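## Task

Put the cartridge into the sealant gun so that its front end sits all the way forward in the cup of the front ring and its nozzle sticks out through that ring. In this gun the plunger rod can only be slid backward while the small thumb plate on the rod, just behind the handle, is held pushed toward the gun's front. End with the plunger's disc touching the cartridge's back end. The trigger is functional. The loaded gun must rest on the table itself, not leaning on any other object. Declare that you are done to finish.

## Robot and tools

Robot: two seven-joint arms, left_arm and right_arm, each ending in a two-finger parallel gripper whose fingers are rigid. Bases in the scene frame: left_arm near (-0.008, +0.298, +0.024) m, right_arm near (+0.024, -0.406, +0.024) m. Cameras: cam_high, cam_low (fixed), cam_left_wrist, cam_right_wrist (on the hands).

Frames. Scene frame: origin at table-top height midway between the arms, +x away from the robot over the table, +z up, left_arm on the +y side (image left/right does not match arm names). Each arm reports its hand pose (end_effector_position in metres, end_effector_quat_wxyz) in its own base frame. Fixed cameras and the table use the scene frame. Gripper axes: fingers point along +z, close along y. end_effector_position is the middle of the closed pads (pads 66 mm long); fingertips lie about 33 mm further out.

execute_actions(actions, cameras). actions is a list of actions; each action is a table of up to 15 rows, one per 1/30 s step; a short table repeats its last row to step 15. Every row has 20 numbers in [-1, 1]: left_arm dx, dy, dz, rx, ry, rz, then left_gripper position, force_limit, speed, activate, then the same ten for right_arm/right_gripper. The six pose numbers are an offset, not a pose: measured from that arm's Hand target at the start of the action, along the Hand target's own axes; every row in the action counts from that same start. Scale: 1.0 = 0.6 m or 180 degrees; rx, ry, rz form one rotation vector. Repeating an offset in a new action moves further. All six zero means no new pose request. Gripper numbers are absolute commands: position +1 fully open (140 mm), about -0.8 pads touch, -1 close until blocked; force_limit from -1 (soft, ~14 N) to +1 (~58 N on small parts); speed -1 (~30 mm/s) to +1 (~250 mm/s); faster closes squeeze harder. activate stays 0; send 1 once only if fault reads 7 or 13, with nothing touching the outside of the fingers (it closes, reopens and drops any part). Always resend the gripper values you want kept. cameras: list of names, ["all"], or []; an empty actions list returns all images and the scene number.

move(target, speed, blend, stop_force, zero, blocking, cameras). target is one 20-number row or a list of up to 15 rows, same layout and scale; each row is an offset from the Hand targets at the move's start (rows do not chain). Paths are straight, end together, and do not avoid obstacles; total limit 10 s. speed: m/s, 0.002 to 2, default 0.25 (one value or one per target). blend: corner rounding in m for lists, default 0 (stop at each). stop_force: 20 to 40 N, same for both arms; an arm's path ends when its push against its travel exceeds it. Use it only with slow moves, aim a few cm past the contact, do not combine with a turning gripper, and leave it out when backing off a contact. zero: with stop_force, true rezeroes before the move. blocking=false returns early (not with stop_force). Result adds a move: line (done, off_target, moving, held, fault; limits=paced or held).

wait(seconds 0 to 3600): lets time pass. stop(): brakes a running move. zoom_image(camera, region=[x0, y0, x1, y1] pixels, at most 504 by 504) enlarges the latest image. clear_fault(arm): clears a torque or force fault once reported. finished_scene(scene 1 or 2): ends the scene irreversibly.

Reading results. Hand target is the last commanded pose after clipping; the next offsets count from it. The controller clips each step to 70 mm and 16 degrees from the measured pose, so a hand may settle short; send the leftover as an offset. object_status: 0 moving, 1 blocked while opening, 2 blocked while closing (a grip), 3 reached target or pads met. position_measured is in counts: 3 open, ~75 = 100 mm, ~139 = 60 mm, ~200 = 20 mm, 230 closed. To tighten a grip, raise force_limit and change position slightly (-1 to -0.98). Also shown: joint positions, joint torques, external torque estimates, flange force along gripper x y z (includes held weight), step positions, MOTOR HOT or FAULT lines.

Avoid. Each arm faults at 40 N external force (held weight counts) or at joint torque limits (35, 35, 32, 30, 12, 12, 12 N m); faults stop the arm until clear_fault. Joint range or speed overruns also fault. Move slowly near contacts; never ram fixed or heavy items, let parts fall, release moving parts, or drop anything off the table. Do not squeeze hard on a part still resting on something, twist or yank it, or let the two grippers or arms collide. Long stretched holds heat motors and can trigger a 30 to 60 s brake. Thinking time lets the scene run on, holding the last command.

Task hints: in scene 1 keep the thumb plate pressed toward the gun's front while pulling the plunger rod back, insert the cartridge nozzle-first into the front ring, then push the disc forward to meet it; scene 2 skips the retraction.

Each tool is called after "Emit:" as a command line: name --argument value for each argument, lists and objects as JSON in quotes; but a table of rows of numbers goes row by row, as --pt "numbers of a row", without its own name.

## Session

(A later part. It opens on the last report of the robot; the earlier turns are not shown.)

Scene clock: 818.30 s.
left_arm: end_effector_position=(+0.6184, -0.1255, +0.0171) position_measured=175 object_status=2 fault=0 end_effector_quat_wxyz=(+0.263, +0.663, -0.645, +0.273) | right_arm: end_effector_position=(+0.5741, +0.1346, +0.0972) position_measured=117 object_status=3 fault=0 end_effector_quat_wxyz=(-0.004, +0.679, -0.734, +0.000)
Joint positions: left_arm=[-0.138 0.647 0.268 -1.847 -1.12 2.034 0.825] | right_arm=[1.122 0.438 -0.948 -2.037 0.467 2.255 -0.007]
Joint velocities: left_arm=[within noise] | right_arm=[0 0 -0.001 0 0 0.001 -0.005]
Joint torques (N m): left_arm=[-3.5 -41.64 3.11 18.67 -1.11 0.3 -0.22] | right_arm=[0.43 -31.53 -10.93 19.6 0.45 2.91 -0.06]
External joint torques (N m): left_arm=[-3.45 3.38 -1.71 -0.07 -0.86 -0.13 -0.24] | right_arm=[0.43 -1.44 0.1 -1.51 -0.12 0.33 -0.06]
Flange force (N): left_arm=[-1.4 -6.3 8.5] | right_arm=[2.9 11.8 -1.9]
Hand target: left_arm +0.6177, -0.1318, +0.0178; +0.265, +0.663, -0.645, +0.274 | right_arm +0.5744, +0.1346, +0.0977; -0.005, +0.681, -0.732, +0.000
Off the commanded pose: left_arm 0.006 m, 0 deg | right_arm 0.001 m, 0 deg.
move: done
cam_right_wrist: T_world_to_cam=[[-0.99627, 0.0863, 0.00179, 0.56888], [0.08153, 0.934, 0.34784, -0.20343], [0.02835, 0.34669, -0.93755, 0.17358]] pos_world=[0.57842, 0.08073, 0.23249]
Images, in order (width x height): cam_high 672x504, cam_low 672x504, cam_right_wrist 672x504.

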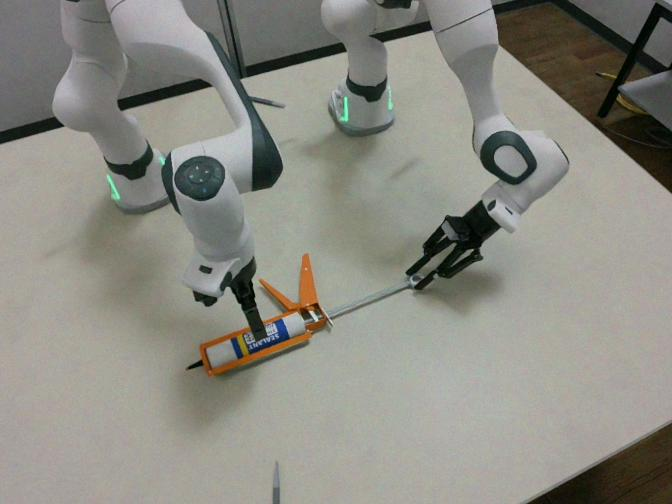

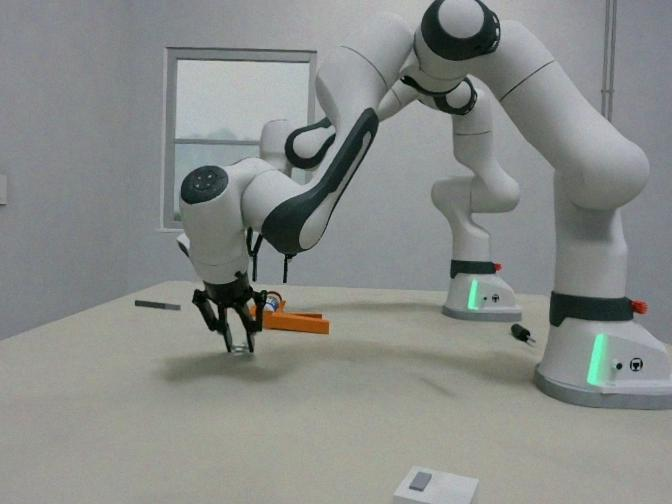

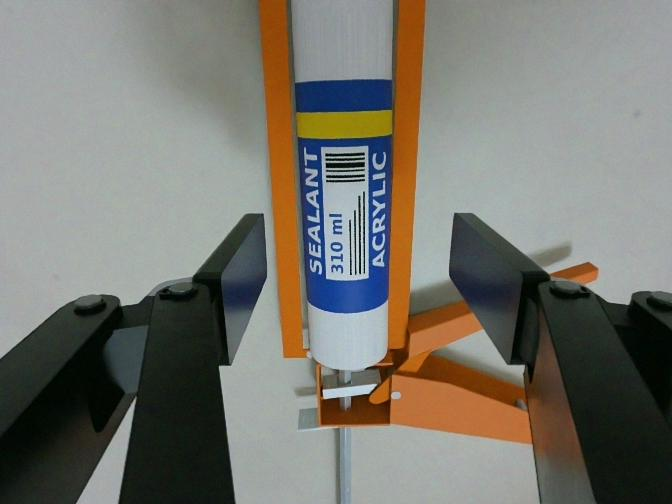

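Emit:
move --pt "0 0 0 0 0 0 -1 -0.6 -1 0 0 -0.0042 0.0955 0 0 0 0.1 0 -1 0" --pt "0 0 0 0 0 0 -1 -0.6 -1 0 0 -0.0042 0.0955 0 0 0 -1 -0.3 -1 0" --speed 0.08 --cameras '["cam_right_wrist","cam_low","cam_high"]'

Emit:
zoom_image --camera "cam_low" --region '[245, 280, 305, 325]'

Scene clock: 852.20 s.
left_arm: end_effector_position=(+0.6185, -0.1257, +0.0172) position_measured=175 object_status=2 fault=0 end_effector_quat_wxyz=(+0.263, +0.663, -0.645, +0.273) | right_arm: end_effector_position=(+0.5778, +0.1337, +0.0405) position_measured=170 object_status=0 fault=0 end_effector_quat_wxyz=(-0.005, +0.680, -0.733, +0.001)
Joint positions: left_arm=[-0.138 0.646 0.268 -1.847 -1.121 2.034 0.825] | right_arm=[1.025 0.538 -0.833 -2.042 0.567 2.35 -0.073]
Joint torques (N m): left_arm=[-3.33 -41.59 3.19 18.69 -1.04 0.27 -0.22] | right_arm=[0.85 -34.62 -11.74 18.04 0.55 2.49 -0.13]
External joint torques (N m): left_arm=[-3.44 3.7 -1.82 -0.17 -0.78 -0.19 -0.24] | right_arm=[0.72 -0.2 0.41 -1.67 0.02 -0.11 -0.13]
Flange force (N): left_arm=[-1.8 -6.8 8.8] | right_arm=[1.4 7.8 -0.6]
Hand target: left_arm +0.6177, -0.1318, +0.0178; +0.265, +0.663, -0.645, +0.274 | right_arm +0.5774, +0.1348, +0.0404; -0.005, +0.681, -0.732, +0.000
Off the commanded pose: left_arm 0.006 m, 0 deg | right_arm 0.001 m, 0 deg.
move: done
cam_right_wrist: T_world_to_cam=[[-0.99648, 0.08383, -0.00087, 0.57332], [0.07832, 0.93456, 0.34709, -0.18133], [0.02991, 0.3458, -0.93783, 0.11991]] pos_world=[0.58191, 0.07994, 0.17589]
Images, in order (width x height): cam_high 672x504, cam_low 672x504, cam_right_wrist 672x504.

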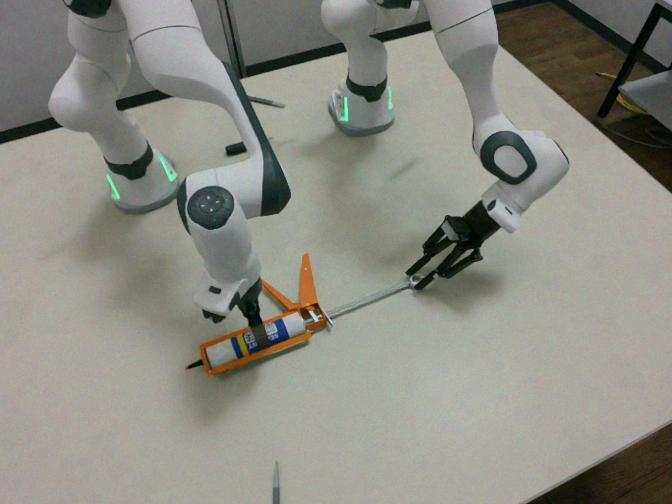

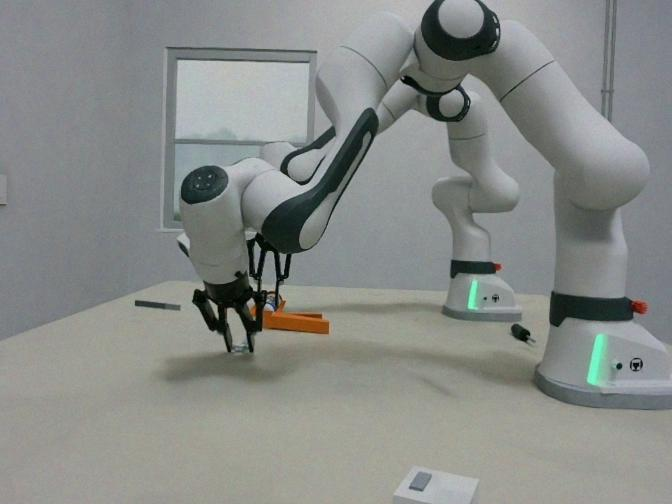

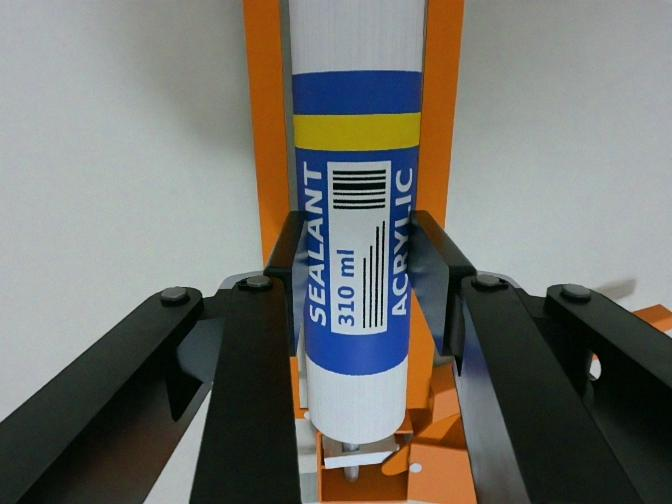

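Scaled by 8.400 from the camera's image (finer frame: 960x720).

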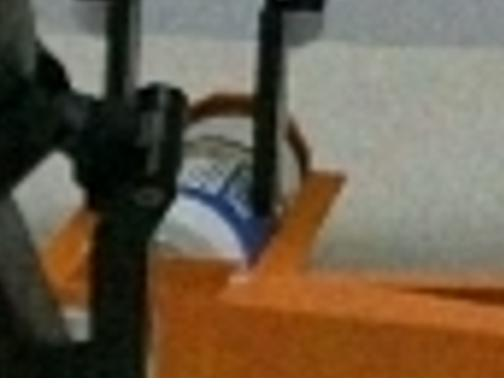

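Emit:
move --target '[-0.01,0,-0.01,0,0,0,-1,-0.6,-1,0,0,0,-0.0075,0,0,0,-1,-0.3,-1,0]' --speed 0.02 --cameras '["cam_right_wrist"]'

Emit:
move --target '[0,0,0,0,0,0,-1,-0.6,-1,0,0.028,0,0,0,0,0,-1,-0.3,-1,0]' --speed 0.02 --stop_force 20 --cameras '["cam_right_wrist","cam_high"]'

Emit:
zoom_image --camera "cam_high" --region '[185, 330, 235, 380]'

Scene clock: 861.73 s.
left_arm: end_effector_position=(+0.6174, -0.1252, +0.0181) position_measured=175 object_status=2 fault=0 end_effector_quat_wxyz=(+0.266, +0.663, -0.644, +0.274) | right_arm: end_effector_position=(+0.5815, +0.1341, +0.0483) position_measured=190 object_status=0 fault=0 end_effector_quat_wxyz=(-0.010, +0.680, -0.733, +0.002)
Joint positions: left_arm=[-0.135 0.646 0.268 -1.847 -1.121 2.026 0.825] | right_arm=[1.029 0.526 -0.842 -2.039 0.561 2.346 -0.073]
Joint torques (N m): left_arm=[0.28 -41.55 5.89 19.7 -0.01 0.51 0.01] | right_arm=[1.71 -31.85 -10.49 16.21 0.4 2.1 0.25]
External joint torques (N m): left_arm=[0.25 3.47 1.01 0.96 0.25 0.09 -0.01] | right_arm=[1.52 2.03 1.4 -3.63 -0.13 -0.5 0.25]
Flange force (N): left_arm=[-6.9 -11.9 3.3] | right_arm=[0.2 10.5 2.8]
Hand target: left_arm +0.6175, -0.1233, +0.0179; +0.265, +0.663, -0.645, +0.274 | right_arm +0.5774, +0.1348, +0.0449; -0.005, +0.681, -0.732, +0.000
Off the commanded pose: left_arm 0.002 m, 0 deg | right_arm 0.005 m, 1 deg.
move: off_target (right_arm)
cam_right_wrist: T_world_to_cam=[[-0.99653, 0.08267, -0.00921, 0.57758], [0.07412, 0.93276, 0.35279, -0.1823], [0.03776, 0.35088, -0.93566, 0.12159]] pos_world=[0.5845, 0.07963, 0.1834]

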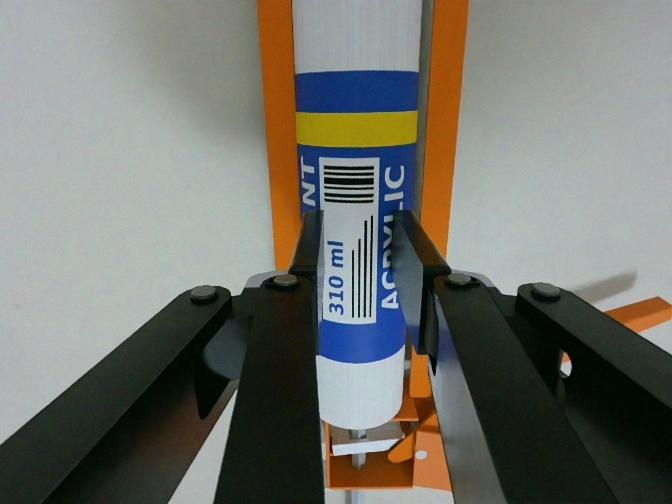

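Scene clock: 863.97 s.
left_arm: end_effector_position=(+0.6179, -0.1244, +0.0183) position_measured=175 object_status=2 fault=0 end_effector_quat_wxyz=(+0.265, +0.663, -0.644, +0.274) | right_arm: end_effector_position=(+0.5836, +0.1283, +0.0538) position_measured=231 object_status=3 fault=0 end_effector_quat_wxyz=(-0.017, +0.683, -0.731, +0.001)
Joint positions: left_arm=[-0.133 0.646 0.268 -1.846 -1.121 2.026 0.825] | right_arm=[1.021 0.507 -0.846 -2.049 0.561 2.353 -0.095]
Joint torques (N m): left_arm=[-0.23 -41.72 5.4 19.39 0.27 0.16 0.11] | right_arm=[-2.7 -26.74 -12.59 11.75 -0.59 2.07 -0.06]
External joint torques (N m): left_arm=[-0.37 3.46 0.4 0.56 0.54 -0.28 0.09] | right_arm=[-2.71 6.76 -0.89 -8.26 -1.13 -0.56 -0.06]
Flange force (N): left_arm=[-6.0 -10.4 3.3] | right_arm=[7.7 9.2 11.8]
Hand target: left_arm +0.6175, -0.1233, +0.0179; +0.265, +0.663, -0.645, +0.274 | right_arm +0.5762, +0.1180, +0.0448; -0.005, +0.681, -0.732, +0.000
Off the commanded pose: left_arm 0.001 m, 0 deg | right_arm 0.016 m, 1 deg.
move: off_target (right_arm)
cam_right_wrist: T_world_to_cam=[[-0.99691, 0.07657, -0.01784, 0.58158], [0.06485, 0.92912, 0.36405, -0.17371], [0.04445, 0.36177, -0.93121, 0.12317]] pos_world=[0.58557, 0.07231, 0.18831]
Images, in order (width x height): cam_high 672x504, cam_right_wrist 672x504.

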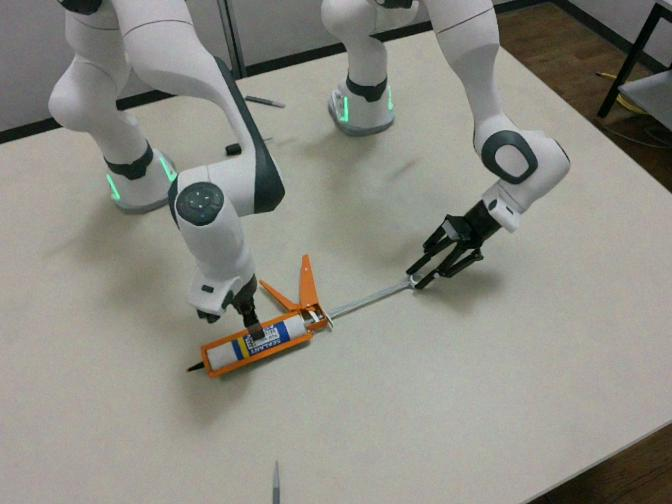

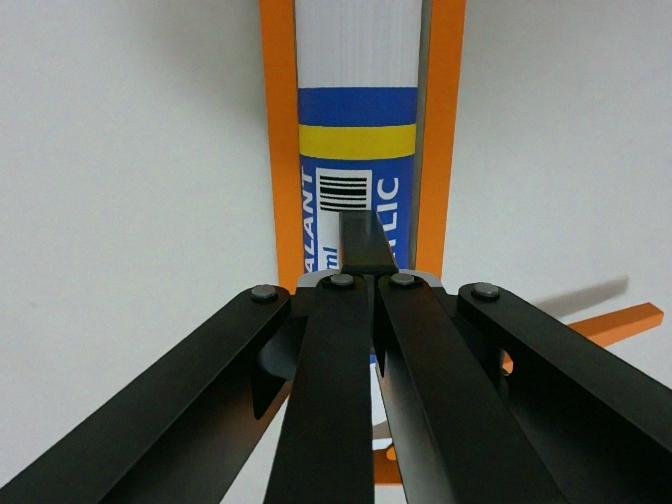

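Scaled by 10.080 from the camera's image (finer frame: 960x720).

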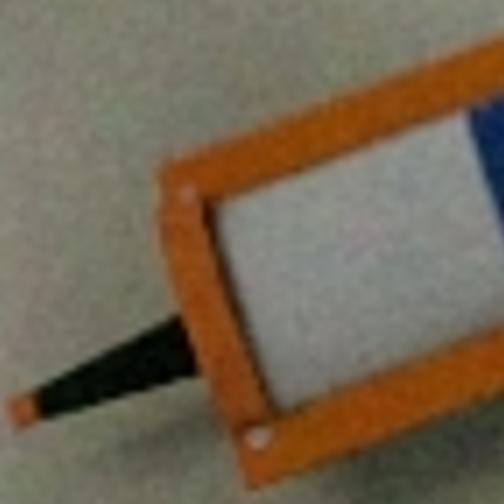

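Emit:
move --pt "0 0 0 0 0 0 -1 -0.6 -1 0 0 0 -0.125 0 0 0 -1 -0.3 -1 0" --pt "0 0 0 0 0 0 -1 -0.6 -1 0 0.205 0 -0.125 0 0 0 0.3 -0.3 -0.5 0" --speed 0.15 --cameras '["cam_right_wrist","cam_high"]'

Emit:
zoom_image --camera "cam_right_wrist" --region '[240, 200, 420, 380]'

Scene clock: 879.97 s.
left_arm: end_effector_position=(+0.6180, -0.1244, +0.0184) position_measured=175 object_status=2 fault=0 end_effector_quat_wxyz=(+0.265, +0.663, -0.644, +0.274) | right_arm: end_effector_position=(+0.5663, -0.0050, +0.1183) position_measured=91 object_status=0 fault=0 end_effector_quat_wxyz=(-0.005, +0.680, -0.733, -0.001)
Joint positions: left_arm=[-0.133 0.646 0.268 -1.846 -1.121 2.026 0.825] | right_arm=[0.974 0.322 -1.026 -2.116 0.368 2.258 -0.19]
Joint torques (N m): left_arm=[-0.23 -41.69 5.43 19.32 0.23 0.2 0.11] | right_arm=[0.83 -25.98 -8.98 20.56 0.54 2.86 -0.09]
External joint torques (N m): left_arm=[-0.2 3.43 0.59 0.51 0.5 -0.22 0.09] | right_arm=[0.86 -0.93 -0.42 -1.22 -0.05 0.29 -0.09]
Flange force (N): left_arm=[-6.1 -10.1 3.1] | right_arm=[-0.4 12.4 -2.7]
Hand target: left_arm +0.6175, -0.1233, +0.0179; +0.265, +0.663, -0.645, +0.274 | right_arm +0.5668, -0.0052, +0.1188; -0.005, +0.681, -0.732, +0.000
Off the commanded pose: left_arm 0.001 m, 0 deg | right_arm 0.001 m, 0 deg.
move: done
cam_right_wrist: T_world_to_cam=[[-0.99644, 0.08427, 0.00221, 0.57321], [0.07975, 0.93381, 0.34876, -0.07877], [0.02733, 0.3477, -0.93721, 0.24251]] pos_world=[0.57082, -0.05907, 0.25349]
Images, in order (width x height): cam_high 672x504, cam_right_wrist 672x504.

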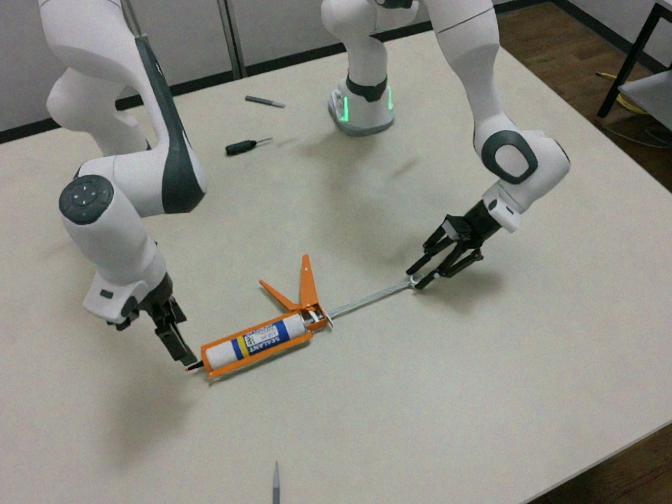

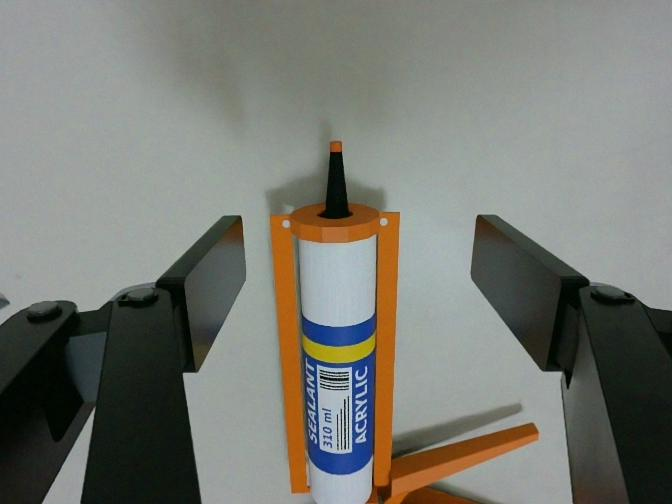

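Scaled by 2.800 from the camera's image (finer frame: 960x720).

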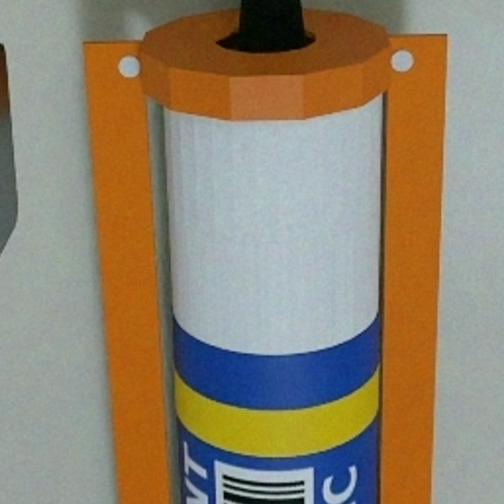

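Emit:
move --pt "0 0 0 0 0 0 -1 -0.6 -1 0 0.0057 -0.0138 0.1667 0 0 0 0.3 -0.3 -1 0" --pt "0 0 0 0 0 0 -1 -0.6 -1 0 0.0057 -0.0138 0.1667 0 0 0 -1 -0.2 -1 0" --speed 0.12 --cameras '["cam_right_wrist"]'

Emit:
execute_actions --actions '[[[0,0,0,0,0,0,-1,-0.6,-1,0,0,0,0,0,0,0,-1,-0.2,-1,0]],[[0,0,0,0,0,0,-1,-0.6,-1,0,0,0,0,0,0,0,-1,-0.2,-1,0]]]' --cameras '["cam_right_wrist","cam_high"]'

Emit:
zoom_image --camera "cam_right_wrist" --region '[240, 150, 440, 350]'

Scene clock: 895.83 s.
left_arm: end_effector_position=(+0.6183, -0.1237, +0.0185) position_measured=175 object_status=2 fault=0 end_effector_quat_wxyz=(+0.265, +0.664, -0.643, +0.275) | right_arm: end_effector_position=(+0.5738, -0.0090, +0.0179) position_measured=169 object_status=0 fault=0 end_effector_quat_wxyz=(-0.003, +0.681, -0.733, -0.001)
Joint positions: left_arm=[-0.132 0.646 0.268 -1.846 -1.121 2.026 0.823] | right_arm=[0.771 0.531 -0.798 -2.109 0.585 2.412 -0.338]
Joint torques (N m): left_arm=[-0.71 -40.21 5.11 19.06 0.4 0.57 0.16] | right_arm=[0.85 -34.35 -11.19 18.41 0.77 3.34 -0.08]
External joint torques (N m): left_arm=[-0.81 4.68 0.17 0.41 0.66 0.14 0.14] | right_arm=[0.84 -0.49 0.39 -0.46 0.27 0.74 -0.08]
Flange force (N): left_arm=[-7.3 -12.0 5.7] | right_arm=[-1.0 5.4 0.2]
Hand target: left_arm +0.6175, -0.1233, +0.0179; +0.265, +0.663, -0.645, +0.274 | right_arm +0.5755, -0.0085, +0.0188; -0.005, +0.681, -0.732, +0.000
Off the commanded pose: left_arm 0.001 m, 0 deg | right_arm 0.002 m, 0 deg.
move: done
cam_right_wrist: T_world_to_cam=[[-0.99663, 0.08191, 0.00455, 0.58123], [0.07838, 0.9344, 0.34749, -0.03985], [0.02421, 0.34668, -0.93767, 0.15142]] pos_world=[0.57873, -0.06286, 0.15318]

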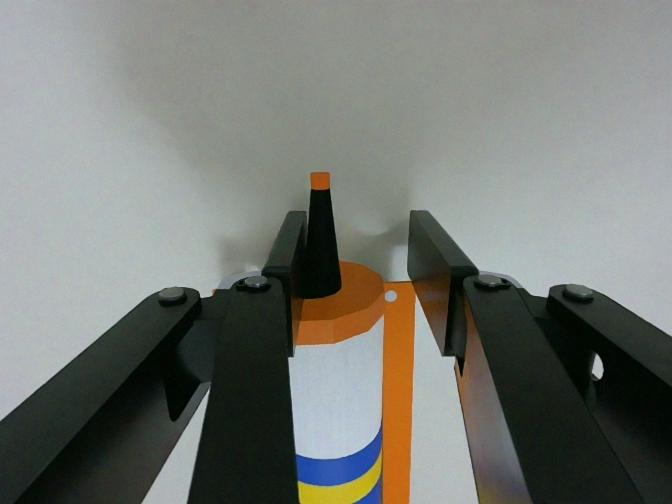

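Scene clock: 897.03 s.
left_arm: end_effector_position=(+0.6183, -0.1237, +0.0185) position_measured=175 object_status=2 fault=0 end_effector_quat_wxyz=(+0.265, +0.664, -0.643, +0.275) | right_arm: end_effector_position=(+0.5738, -0.0090, +0.0179) position_measured=169 object_status=2 fault=0 end_effector_quat_wxyz=(-0.003, +0.681, -0.732, -0.001)
Joint positions: left_arm=[-0.132 0.646 0.268 -1.846 -1.121 2.026 0.823] | right_arm=[0.771 0.531 -0.798 -2.109 0.585 2.412 -0.338]
Joint torques (N m): left_arm=[-0.76 -40.23 5.11 19.07 0.4 0.58 0.15] | right_arm=[0.85 -34.32 -11.21 18.3 0.78 3.31 0.04]
External joint torques (N m): left_arm=[-0.91 4.66 0.14 0.4 0.66 0.15 0.13] | right_arm=[0.84 -0.5 0.36 -0.53 0.27 0.71 0.04]
External joint torques at the end of the 1st action: left_arm=[-0.74 4.79 0.18 0.27 0.67 0.15 0.18] | right_arm=[0.83 -0.41 0.54 -0.47 0.28 0.7 0.01]
Flange force (N): left_arm=[-7.1 -11.9 5.8] | right_arm=[-1.2 5.6 -0.1]
Flange force at the end of the 1st action (N): left_arm=[-7.5 -11.7 5.8] | right_arm=[-1.2 5.0 0.5]
Hand target: left_arm +0.6175, -0.1233, +0.0179; +0.265, +0.663, -0.645, +0.274 | right_arm +0.5755, -0.0085, +0.0188; -0.005, +0.681, -0.732, +0.000
Off the commanded pose: left_arm 0.001 m, 0 deg | right_arm 0.002 m, 0 deg.
Step readings (end_effector_position of left_arm | right_arm; steps 1 to 15: 1st action; 16 to 30: 2nd action):
0: (+0.6183, -0.1237, +0.0185) | (+0.5738, -0.0090, +0.0179)
1: (+0.6183, -0.1237, +0.0185) | (+0.5738, -0.0090, +0.0179)
2: (+0.6183, -0.1237, +0.0185) | (+0.5738, -0.0090, +0.0179)
4: (+0.6183, -0.1237, +0.0185) | (+0.5738, -0.0090, +0.0179)
8: (+0.6183, -0.1237, +0.0185) | (+0.5738, -0.0090, +0.0179)
15: (+0.6183, -0.1237, +0.0185) | (+0.5738, -0.0090, +0.0179)
16: (+0.6183, -0.1237, +0.0185) | (+0.5738, -0.0090, +0.0179)
17: (+0.6183, -0.1237, +0.0185) | (+0.5738, -0.0090, +0.0179)
19: (+0.6183, -0.1237, +0.0185) | (+0.5738, -0.0090, +0.0179)
23: (+0.6183, -0.1237, +0.0185) | (+0.5738, -0.0090, +0.0179)
30: (+0.6183, -0.1237, +0.0185) | (+0.5738, -0.0090, +0.0179)
cam_right_wrist: T_world_to_cam=[[-0.99665, 0.08168, 0.00459, 0.58122], [0.07818, 0.93439, 0.34757, -0.03975], [0.0241, 0.34676, -0.93764, 0.15148]] pos_world=[0.57873, -0.06286, 0.15318]
Images, in order (width x height): cam_high 672x504, cam_right_wrist 672x504.

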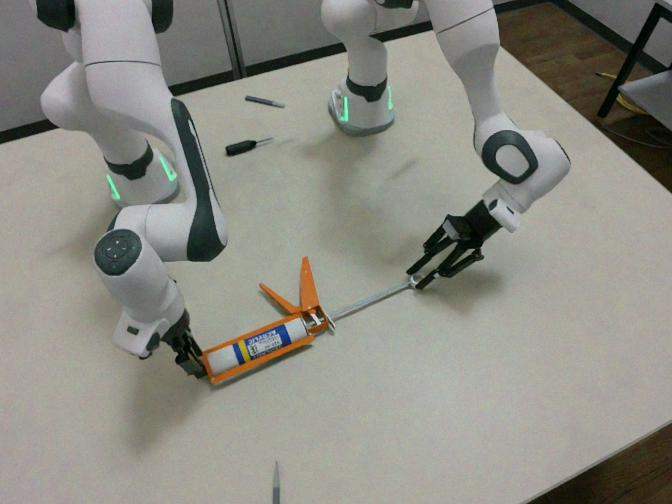

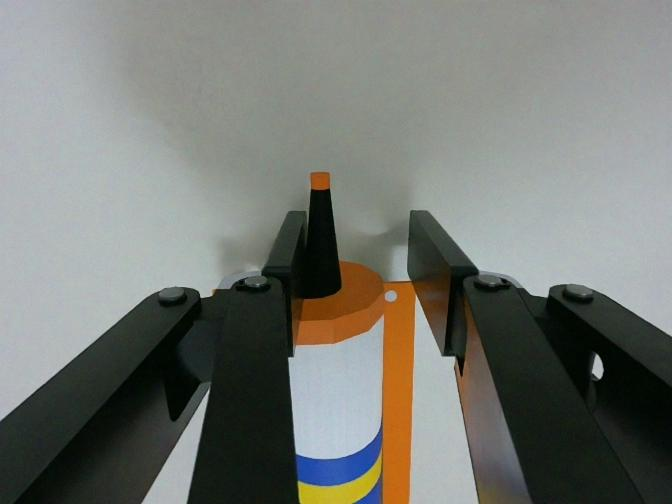

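Scaled by 2.520 from the camera's image (finer frame: 960x720).

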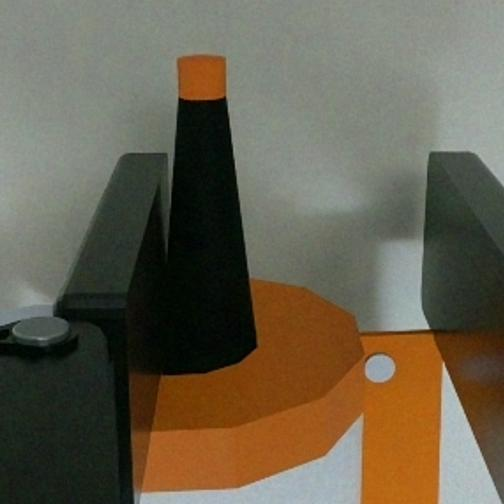

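Emit:
move --pt "0 0 0 0 0 0 -1 -0.6 -1 0 0 0 0 0 0 0 0.0 -0.2 -1 0" --pt "0 0 0 0 0 0 -1 -0.6 -1 0 0.017 -0.018 0 0 0 0 0.0 -0.2 -1 0" --pt "0 0 0 0 0 0 -1 -0.6 -1 0 0.017 -0.018 0 0 0 0 -1 -0.21 -1 0" --speed 0.08

Emit:
wait --seconds 1.5 --cameras '["cam_right_wrist","cam_high"]'

Emit:
zoom_image --camera "cam_right_wrist" --region '[240, 150, 440, 350]'

Scene clock: 906.27 s.
left_arm: end_effector_position=(+0.6184, -0.1237, +0.0185) position_measured=175 object_status=2 fault=0 end_effector_quat_wxyz=(+0.265, +0.664, -0.643, +0.275) | right_arm: end_effector_position=(+0.5862, -0.0196, +0.0195) position_measured=215 object_status=0 fault=0 end_effector_quat_wxyz=(-0.006, +0.680, -0.734, +0.001)
Joint positions: left_arm=[-0.132 0.646 0.268 -1.846 -1.121 2.026 0.823] | right_arm=[0.728 0.55 -0.782 -2.069 0.589 2.4 -0.352]
Joint torques (N m): left_arm=[-0.72 -41.35 5.23 19 0.28 0.21 0.2] | right_arm=[0.52 -35.43 -11.76 18.15 0.42 2.56 -0.09]
External joint torques (N m): left_arm=[-0.74 3.65 0.34 0.26 0.54 -0.21 0.18] | right_arm=[0.39 -0.39 -0.01 -0.89 -0.09 -0.05 -0.09]
Flange force (N): left_arm=[-5.8 -9.3 3.9] | right_arm=[-0.3 5.1 -1.6]
Hand target: left_arm +0.6175, -0.1233, +0.0179; +0.265, +0.663, -0.645, +0.274 | right_arm +0.5856, -0.0194, +0.0188; -0.005, +0.681, -0.732, +0.000
Off the commanded pose: left_arm 0.001 m, 0 deg | right_arm 0.001 m, 0 deg.
move: done

Scene clock: 907.77 s.
left_arm: end_effector_position=(+0.6184, -0.1237, +0.0185) position_measured=175 object_status=2 fault=0 end_effector_quat_wxyz=(+0.265, +0.664, -0.643, +0.275) | right_arm: end_effector_position=(+0.5862, -0.0196, +0.0195) position_measured=215 object_status=2 fault=0 end_effector_quat_wxyz=(-0.006, +0.680, -0.734, +0.001)
Joint positions: left_arm=[-0.132 0.646 0.268 -1.846 -1.121 2.026 0.823] | right_arm=[0.728 0.55 -0.782 -2.069 0.589 2.4 -0.352]
Joint torques (N m): left_arm=[-0.73 -41.33 5.24 19.04 0.29 0.22 0.15] | right_arm=[0.47 -35.39 -11.83 18.02 0.43 2.57 -0.1]
External joint torques (N m): left_arm=[-0.39 3.73 0.64 0.27 0.56 -0.16 0.13] | right_arm=[0.43 -0.43 -0.05 -0.93 -0.09 -0.02 -0.1]
Flange force (N): left_arm=[-6.2 -9.7 3.6] | right_arm=[-0.3 5.5 -1.8]
Hand target: left_arm +0.6175, -0.1233, +0.0179; +0.265, +0.663, -0.645, +0.274 | right_arm +0.5856, -0.0194, +0.0188; -0.005, +0.681, -0.732, +0.000
Tool commands: left_gripper/position=-1.0 left_gripper/force_limit=-0.6 left_gripper/speed=-1.0 left_gripper/activate=+0.0 right_gripper/position=-1.0 right_gripper/force_limit=-0.21 right_gripper/speed=-1.0 right_gripper/activate=+0.0
Off the commanded pose: left_arm 0.001 m, 0 deg | right_arm 0.001 m, 0 deg.
wait: 1.50 s; at rest by 0.17 s
cam_right_wrist: T_world_to_cam=[[-0.99639, 0.08486, -0.00265, 0.59453], [0.07859, 0.93372, 0.34927, -0.03174], [0.03211, 0.3478, -0.93702, 0.15168]] pos_world=[0.59001, -0.07357, 0.15479]
Images, in order (width x height): cam_high 672x504, cam_right_wrist 672x504.

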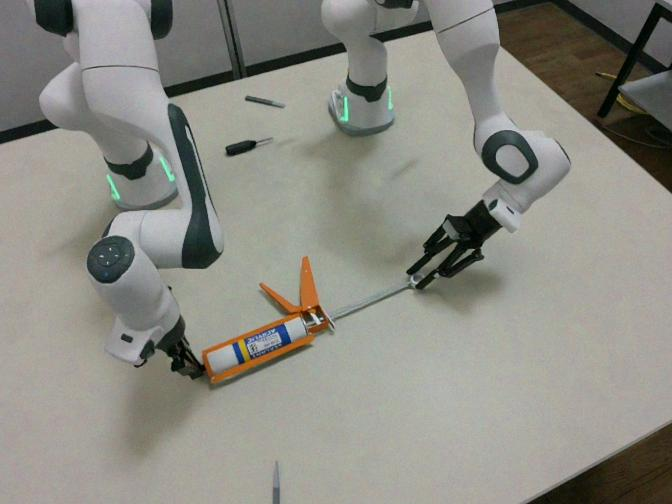

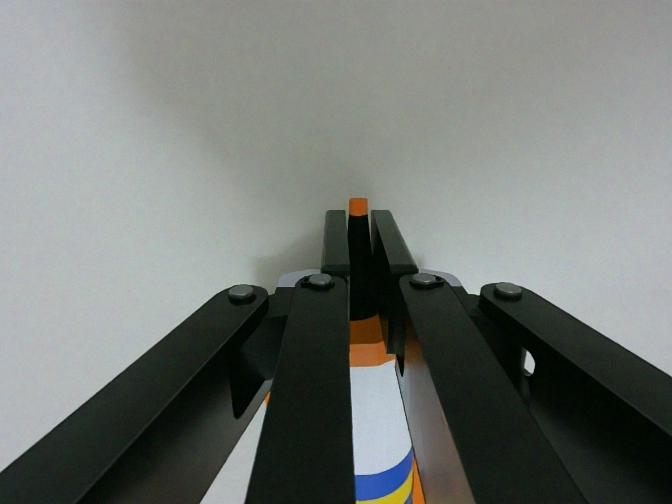

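Scaled by 2.520 from the camera's image (finer frame: 960x720).

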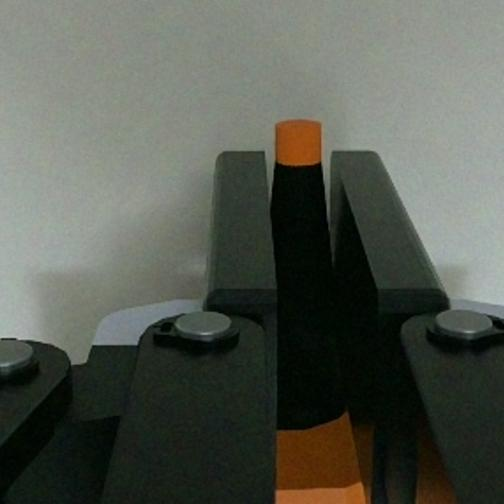

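Emit:
move --target '[0,0,0,0,0,0,-1,-0.6,-1,0,0,0,-0.005,0,0,0,-1,-0.21,-1,0]' --speed 0.02

Emit:
move --target '[0,0,0,0,0,0,-1,-0.6,-1,0,0.022,0,0,0,0,0,-1,-0.21,-1,0]' --speed 0.02 --stop_force 20 --cameras '["cam_right_wrist","cam_high"]'

Emit:
zoom_image --camera "cam_high" --region '[190, 300, 350, 390]'

Scene clock: 912.60 s.
left_arm: end_effector_position=(+0.6184, -0.1237, +0.0185) position_measured=175 object_status=2 fault=0 end_effector_quat_wxyz=(+0.265, +0.664, -0.643, +0.275) | right_arm: end_effector_position=(+0.5852, -0.0195, +0.0199) position_measured=215 object_status=2 fault=0 end_effector_quat_wxyz=(-0.005, +0.681, -0.732, +0.000)
Joint positions: left_arm=[-0.132 0.646 0.268 -1.846 -1.121 2.026 0.823] | right_arm=[0.73 0.549 -0.784 -2.069 0.585 2.396 -0.352]
Joint velocities: left_arm=[within noise] | right_arm=[0.001 0.001 0 0 -0.002 -0.004 0.002]
Joint torques (N m): left_arm=[-0.74 -41.64 5.31 19.04 0.17 0.25 0.18] | right_arm=[1.17 -37.1 -13.03 18.2 0.06 2.52 0.09]
External joint torques (N m): left_arm=[-0.8 3.5 0.4 0.23 0.44 -0.18 0.16] | right_arm=[1.17 -1.99 -1.13 -0.88 -0.46 -0.09 0.09]
Flange force (N): left_arm=[-5.4 -8.7 3.9] | right_arm=[-1.7 11.7 -8.8]
Hand target: left_arm +0.6175, -0.1233, +0.0179; +0.265, +0.663, -0.645, +0.274 | right_arm +0.5856, -0.0194, +0.0218; -0.005, +0.681, -0.732, +0.000
Off the commanded pose: left_arm 0.001 m, 0 deg | right_arm 0.002 m, 0 deg.
move: done

Scene clock: 914.67 s.
left_arm: end_effector_position=(+0.6182, -0.1253, +0.0190) position_measured=175 object_status=2 fault=0 end_effector_quat_wxyz=(+0.266, +0.663, -0.644, +0.275) | right_arm: end_effector_position=(+0.5848, -0.0280, +0.0212) position_measured=215 object_status=2 fault=0 end_effector_quat_wxyz=(-0.006, +0.682, -0.731, -0.001)
Joint positions: left_arm=[-0.133 0.646 0.267 -1.845 -1.121 2.025 0.823] | right_arm=[0.714 0.546 -0.784 -2.068 0.585 2.392 -0.371]
Joint torques (N m): left_arm=[-0.25 -41.68 5.92 19.06 0.1 0.53 0.13] | right_arm=[-1.01 -34.94 -14.12 17.21 -0.1 2.84 -0.08]
External joint torques (N m): left_arm=[-0.44 3.43 0.91 0.25 0.36 0.09 0.11] | right_arm=[-1.25 0.07 -2.52 -1.94 -0.61 0.25 -0.08]
Flange force (N): left_arm=[-5.6 -8.5 3.6] | right_arm=[2.5 8.4 -3.7]
Hand target: left_arm +0.6175, -0.1233, +0.0179; +0.265, +0.663, -0.645, +0.274 | right_arm +0.5846, -0.0326, +0.0217; -0.005, +0.681, -0.732, +0.000
Off the commanded pose: left_arm 0.002 m, 0 deg | right_arm 0.005 m, 0 deg.
move: off_target (right_arm)
cam_right_wrist: T_world_to_cam=[[-0.99689, 0.07882, 0.00132, 0.59387], [0.07426, 0.9333, 0.35134, -0.0218], [0.02646, 0.35034, -0.93625, 0.15959]] pos_world=[0.58942, -0.08237, 0.15629]
Images, in order (width x height): cam_high 672x504, cam_right_wrist 672x504.

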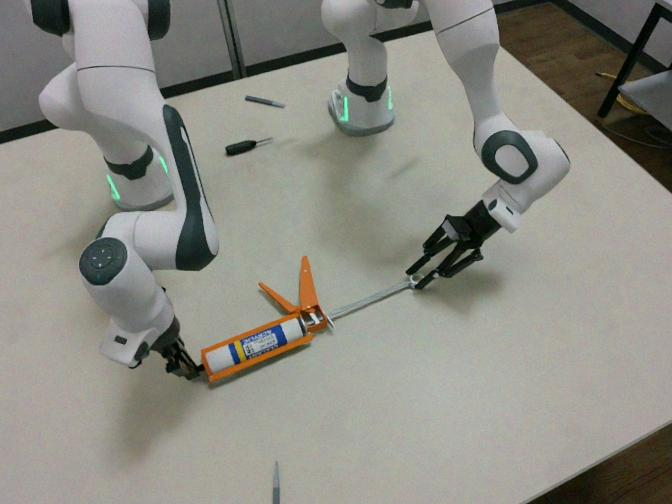

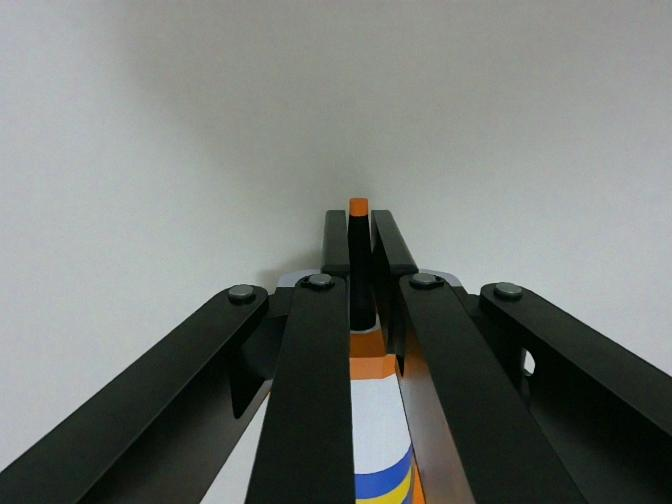

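Scaled by 3.150 from the camera's image (finer frame: 960x720).

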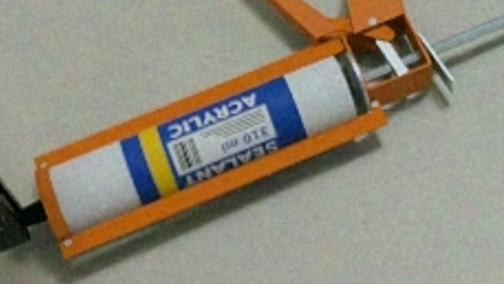

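Emit:
move --target '[0,0,0,0,0,0,-1,-0.6,-1,0,0.008,0,0,0,0,0,-1,-0.21,-1,0]' --speed 0.02 --stop_force 20 --cameras '["cam_right_wrist","cam_high"]'

Emit:
zoom_image --camera "cam_high" --region '[190, 300, 270, 380]'

Emit:
zoom_image --camera "cam_right_wrist" --region '[240, 200, 440, 400]'

Scene clock: 924.50 s.
left_arm: end_effector_position=(+0.6181, -0.1257, +0.0190) position_measured=175 object_status=2 fault=0 end_effector_quat_wxyz=(+0.266, +0.663, -0.644, +0.275) | right_arm: end_effector_position=(+0.5846, -0.0286, +0.0211) position_measured=215 object_status=2 fault=0 end_effector_quat_wxyz=(-0.006, +0.684, -0.729, -0.002)
Joint positions: left_arm=[-0.134 0.646 0.267 -1.845 -1.121 2.025 0.823] | right_arm=[0.711 0.546 -0.783 -2.068 0.587 2.391 -0.38]
Joint torques (N m): left_arm=[0.39 -41.86 7.04 19.15 0.35 0.77 0.15] | right_arm=[-3.25 -34.29 -15.76 16.83 -0.25 3.12 -0.07]
External joint torques (N m): left_arm=[0.41 3.18 2.22 0.41 0.62 0.37 0.13] | right_arm=[-3.3 0.79 -3.99 -2.34 -0.76 0.51 -0.07]
Flange force (N): left_arm=[-6.3 -8.6 1.8] | right_arm=[5.8 6.5 -2.2]
Hand target: left_arm +0.6175, -0.1233, +0.0179; +0.265, +0.663, -0.645, +0.274 | right_arm +0.5843, -0.0374, +0.0217; -0.005, +0.681, -0.732, +0.000
Off the commanded pose: left_arm 0.003 m, 0 deg | right_arm 0.009 m, 1 deg.
move: off_target (right_arm)
cam_right_wrist: T_world_to_cam=[[-0.99736, 0.07261, 0.00155, 0.59385], [0.06849, 0.93311, 0.35302, -0.01788], [0.02419, 0.35219, -0.93561, 0.16107]] pos_world=[0.58961, -0.08317, 0.15609]
Images, in order (width x height): cam_high 672x504, cam_right_wrist 672x504.

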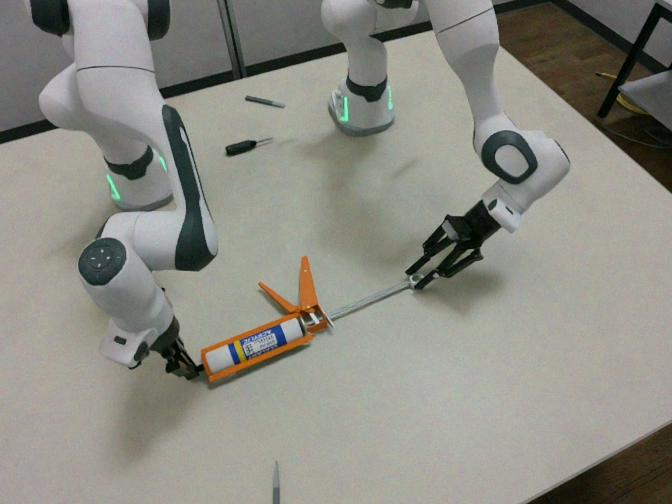

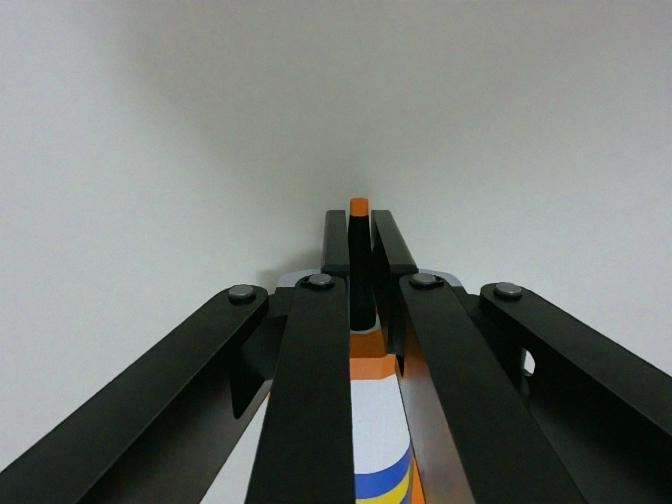

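Scaled by 6.300 from the camera's image (finer frame: 960x720).

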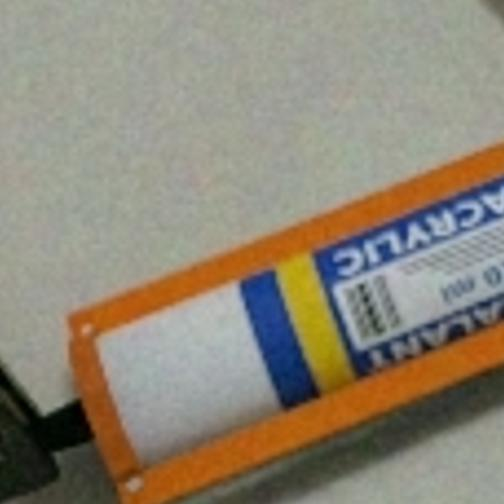

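Scaled by 2.520 from the camera's image (finer frame: 960x720).

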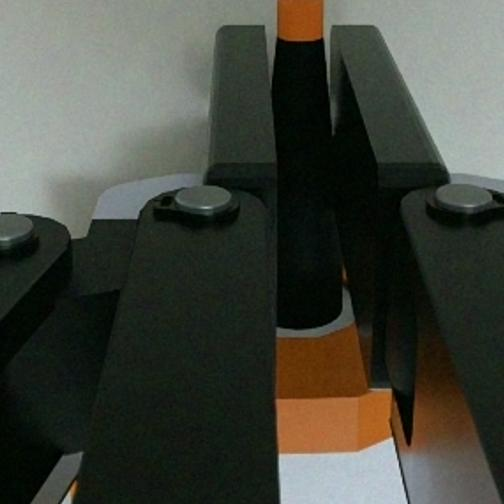

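Emit:
move --target '[0.0237,0,0.0234,0,0,0,-1,-0.6,-1,0,-0.008,0,0,0,0,0,-1,-0.21,-1,0]' --speed 0.02 --cameras '["cam_right_wrist","cam_high"]'

Emit:
zoom_image --camera "cam_high" --region '[190, 290, 350, 390]'

Scene clock: 929.20 s.
left_arm: end_effector_position=(+0.6185, -0.1388, +0.0173) position_measured=175 object_status=2 fault=0 end_effector_quat_wxyz=(+0.264, +0.663, -0.645, +0.273) | right_arm: end_effector_position=(+0.5841, -0.0319, +0.0212) position_measured=215 object_status=2 fault=0 end_effector_quat_wxyz=(-0.006, +0.682, -0.731, -0.001)
Joint positions: left_arm=[-0.157 0.644 0.263 -1.852 -1.132 2.047 0.815] | right_arm=[0.711 0.547 -0.788 -2.069 0.587 2.391 -0.38]
Joint torques (N m): left_arm=[-2.69 -42.09 4.02 19.17 -0.77 0.26 -0.09] | right_arm=[1.31 -35.82 -12.76 18.53 0.51 2.9 0.31]
External joint torques (N m): left_arm=[-2.92 3.05 -0.96 0.35 -0.53 -0.22 -0.11] | right_arm=[1.14 -1.01 -1.07 -0.57 0 0.3 0.31]
Flange force (N): left_arm=[-1.9 -7.3 6.9] | right_arm=[-2.3 8.5 -5.4]
Hand target: left_arm +0.6181, -0.1433, +0.0179; +0.265, +0.663, -0.645, +0.274 | right_arm +0.5846, -0.0326, +0.0217; -0.005, +0.681, -0.732, +0.000
Off the commanded pose: left_arm 0.005 m, 0 deg | right_arm 0.001 m, 0 deg.
move: off_target (left_arm)
cam_right_wrist: T_world_to_cam=[[-0.99699, 0.07752, 0.00167, 0.59346], [0.07317, 0.93356, 0.35086, -0.01751], [0.02564, 0.34993, -0.93643, 0.1615]] pos_world=[0.58882, -0.08617, 0.15639]
Images, in order (width x height): cam_high 672x504, cam_right_wrist 672x504.

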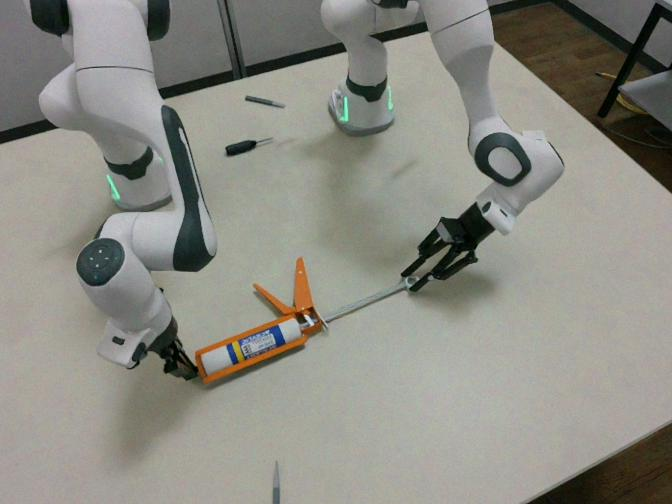

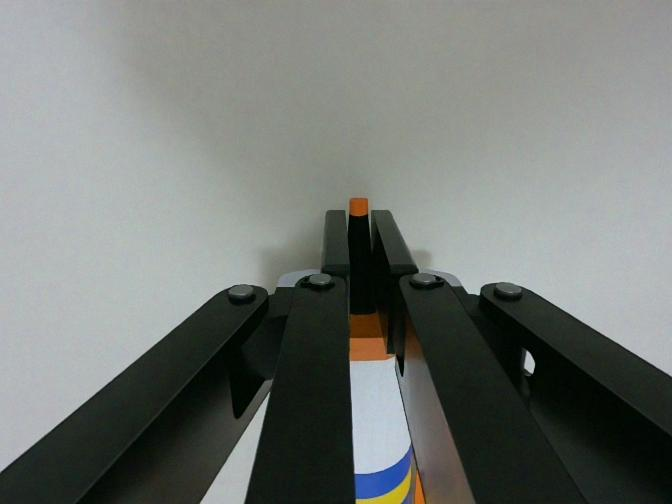

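Scaled by 3.150 from the camera's image (finer frame: 960x720).

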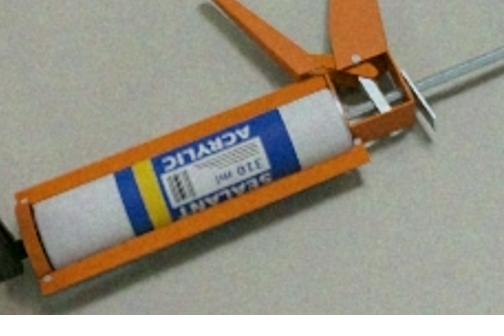

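Emit:
move --target '[-0.0213,0,-0.021,0,0,0,-1,-0.6,-1,0,0,0,0,0,0,0,-1,-0.21,-1,0]' --speed 0.02 --cameras '["cam_right_wrist","cam_high"]'

Emit:
zoom_image --camera "cam_right_wrist" --region '[240, 200, 440, 400]'

Emit:
zoom_image --camera "cam_high" --region '[190, 290, 350, 390]'

Scene clock: 944.40 s.
left_arm: end_effector_position=(+0.6178, -0.1294, +0.0190) position_measured=175 object_status=2 fault=0 end_effector_quat_wxyz=(+0.267, +0.663, -0.643, +0.275) | right_arm: end_effector_position=(+0.5841, -0.0318, +0.0212) position_measured=215 object_status=2 fault=0 end_effector_quat_wxyz=(-0.006, +0.682, -0.731, -0.001)
Joint positions: left_arm=[-0.137 0.645 0.264 -1.848 -1.124 2.03 0.819] | right_arm=[0.711 0.547 -0.788 -2.069 0.587 2.391 -0.38]
Joint torques (N m): left_arm=[1.16 -41.44 6.82 19.73 0.54 0.51 0.28] | right_arm=[1.22 -35.74 -12.84 18.35 0.48 2.77 0.26]
External joint torques (N m): left_arm=[1.13 3.6 2 0.95 0.8 0.08 0.26] | right_arm=[1.24 -0.85 -0.98 -0.74 -0.04 0.16 0.26]
Flange force (N): left_arm=[-8.4 -12.3 1.6] | right_arm=[-2.3 8.6 -5.3]
Hand target: left_arm +0.6176, -0.1253, +0.0178; +0.265, +0.663, -0.645, +0.274 | right_arm +0.5846, -0.0326, +0.0217; -0.005, +0.681, -0.732, +0.000
Off the commanded pose: left_arm 0.004 m, 0 deg | right_arm 0.001 m, 0 deg.
move: off_target (left_arm)
cam_right_wrist: T_world_to_cam=[[-0.99698, 0.07764, 0.00161, 0.59347], [0.07327, 0.93355, 0.35087, -0.01767], [0.02574, 0.34993, -0.93642, 0.1614]] pos_world=[0.58882, -0.08607, 0.15639]
Images, in order (width x height): cam_high 672x504, cam_right_wrist 672x504.

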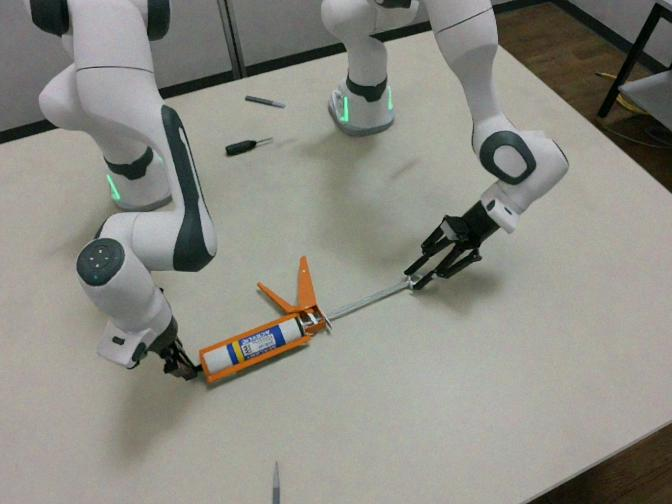

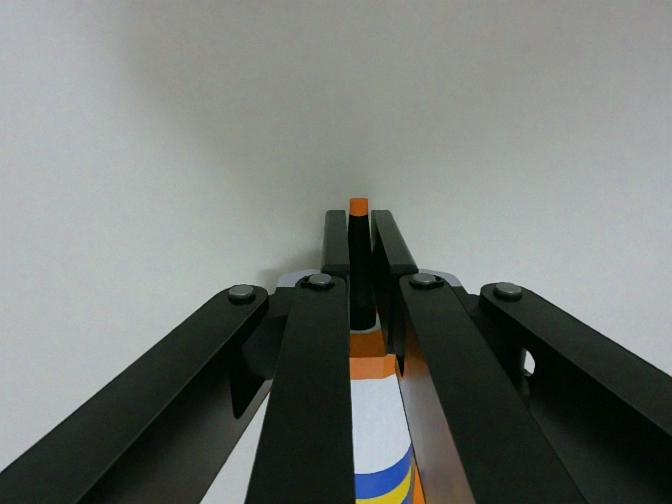

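Scaled by 2.520 from the camera's image (finer frame: 960x720).

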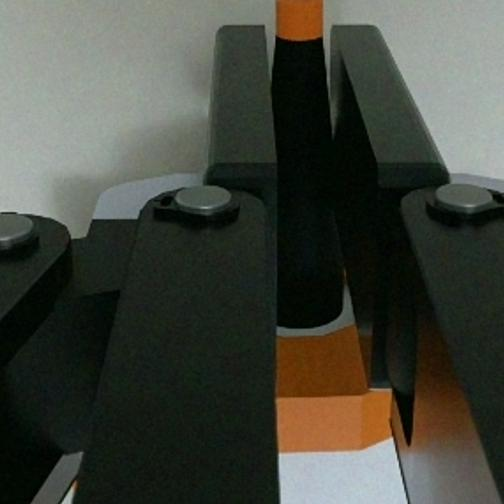

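Scaled by 3.150 from the camera's image (finer frame: 960x720).

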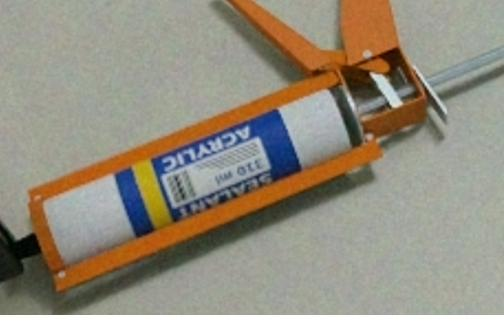

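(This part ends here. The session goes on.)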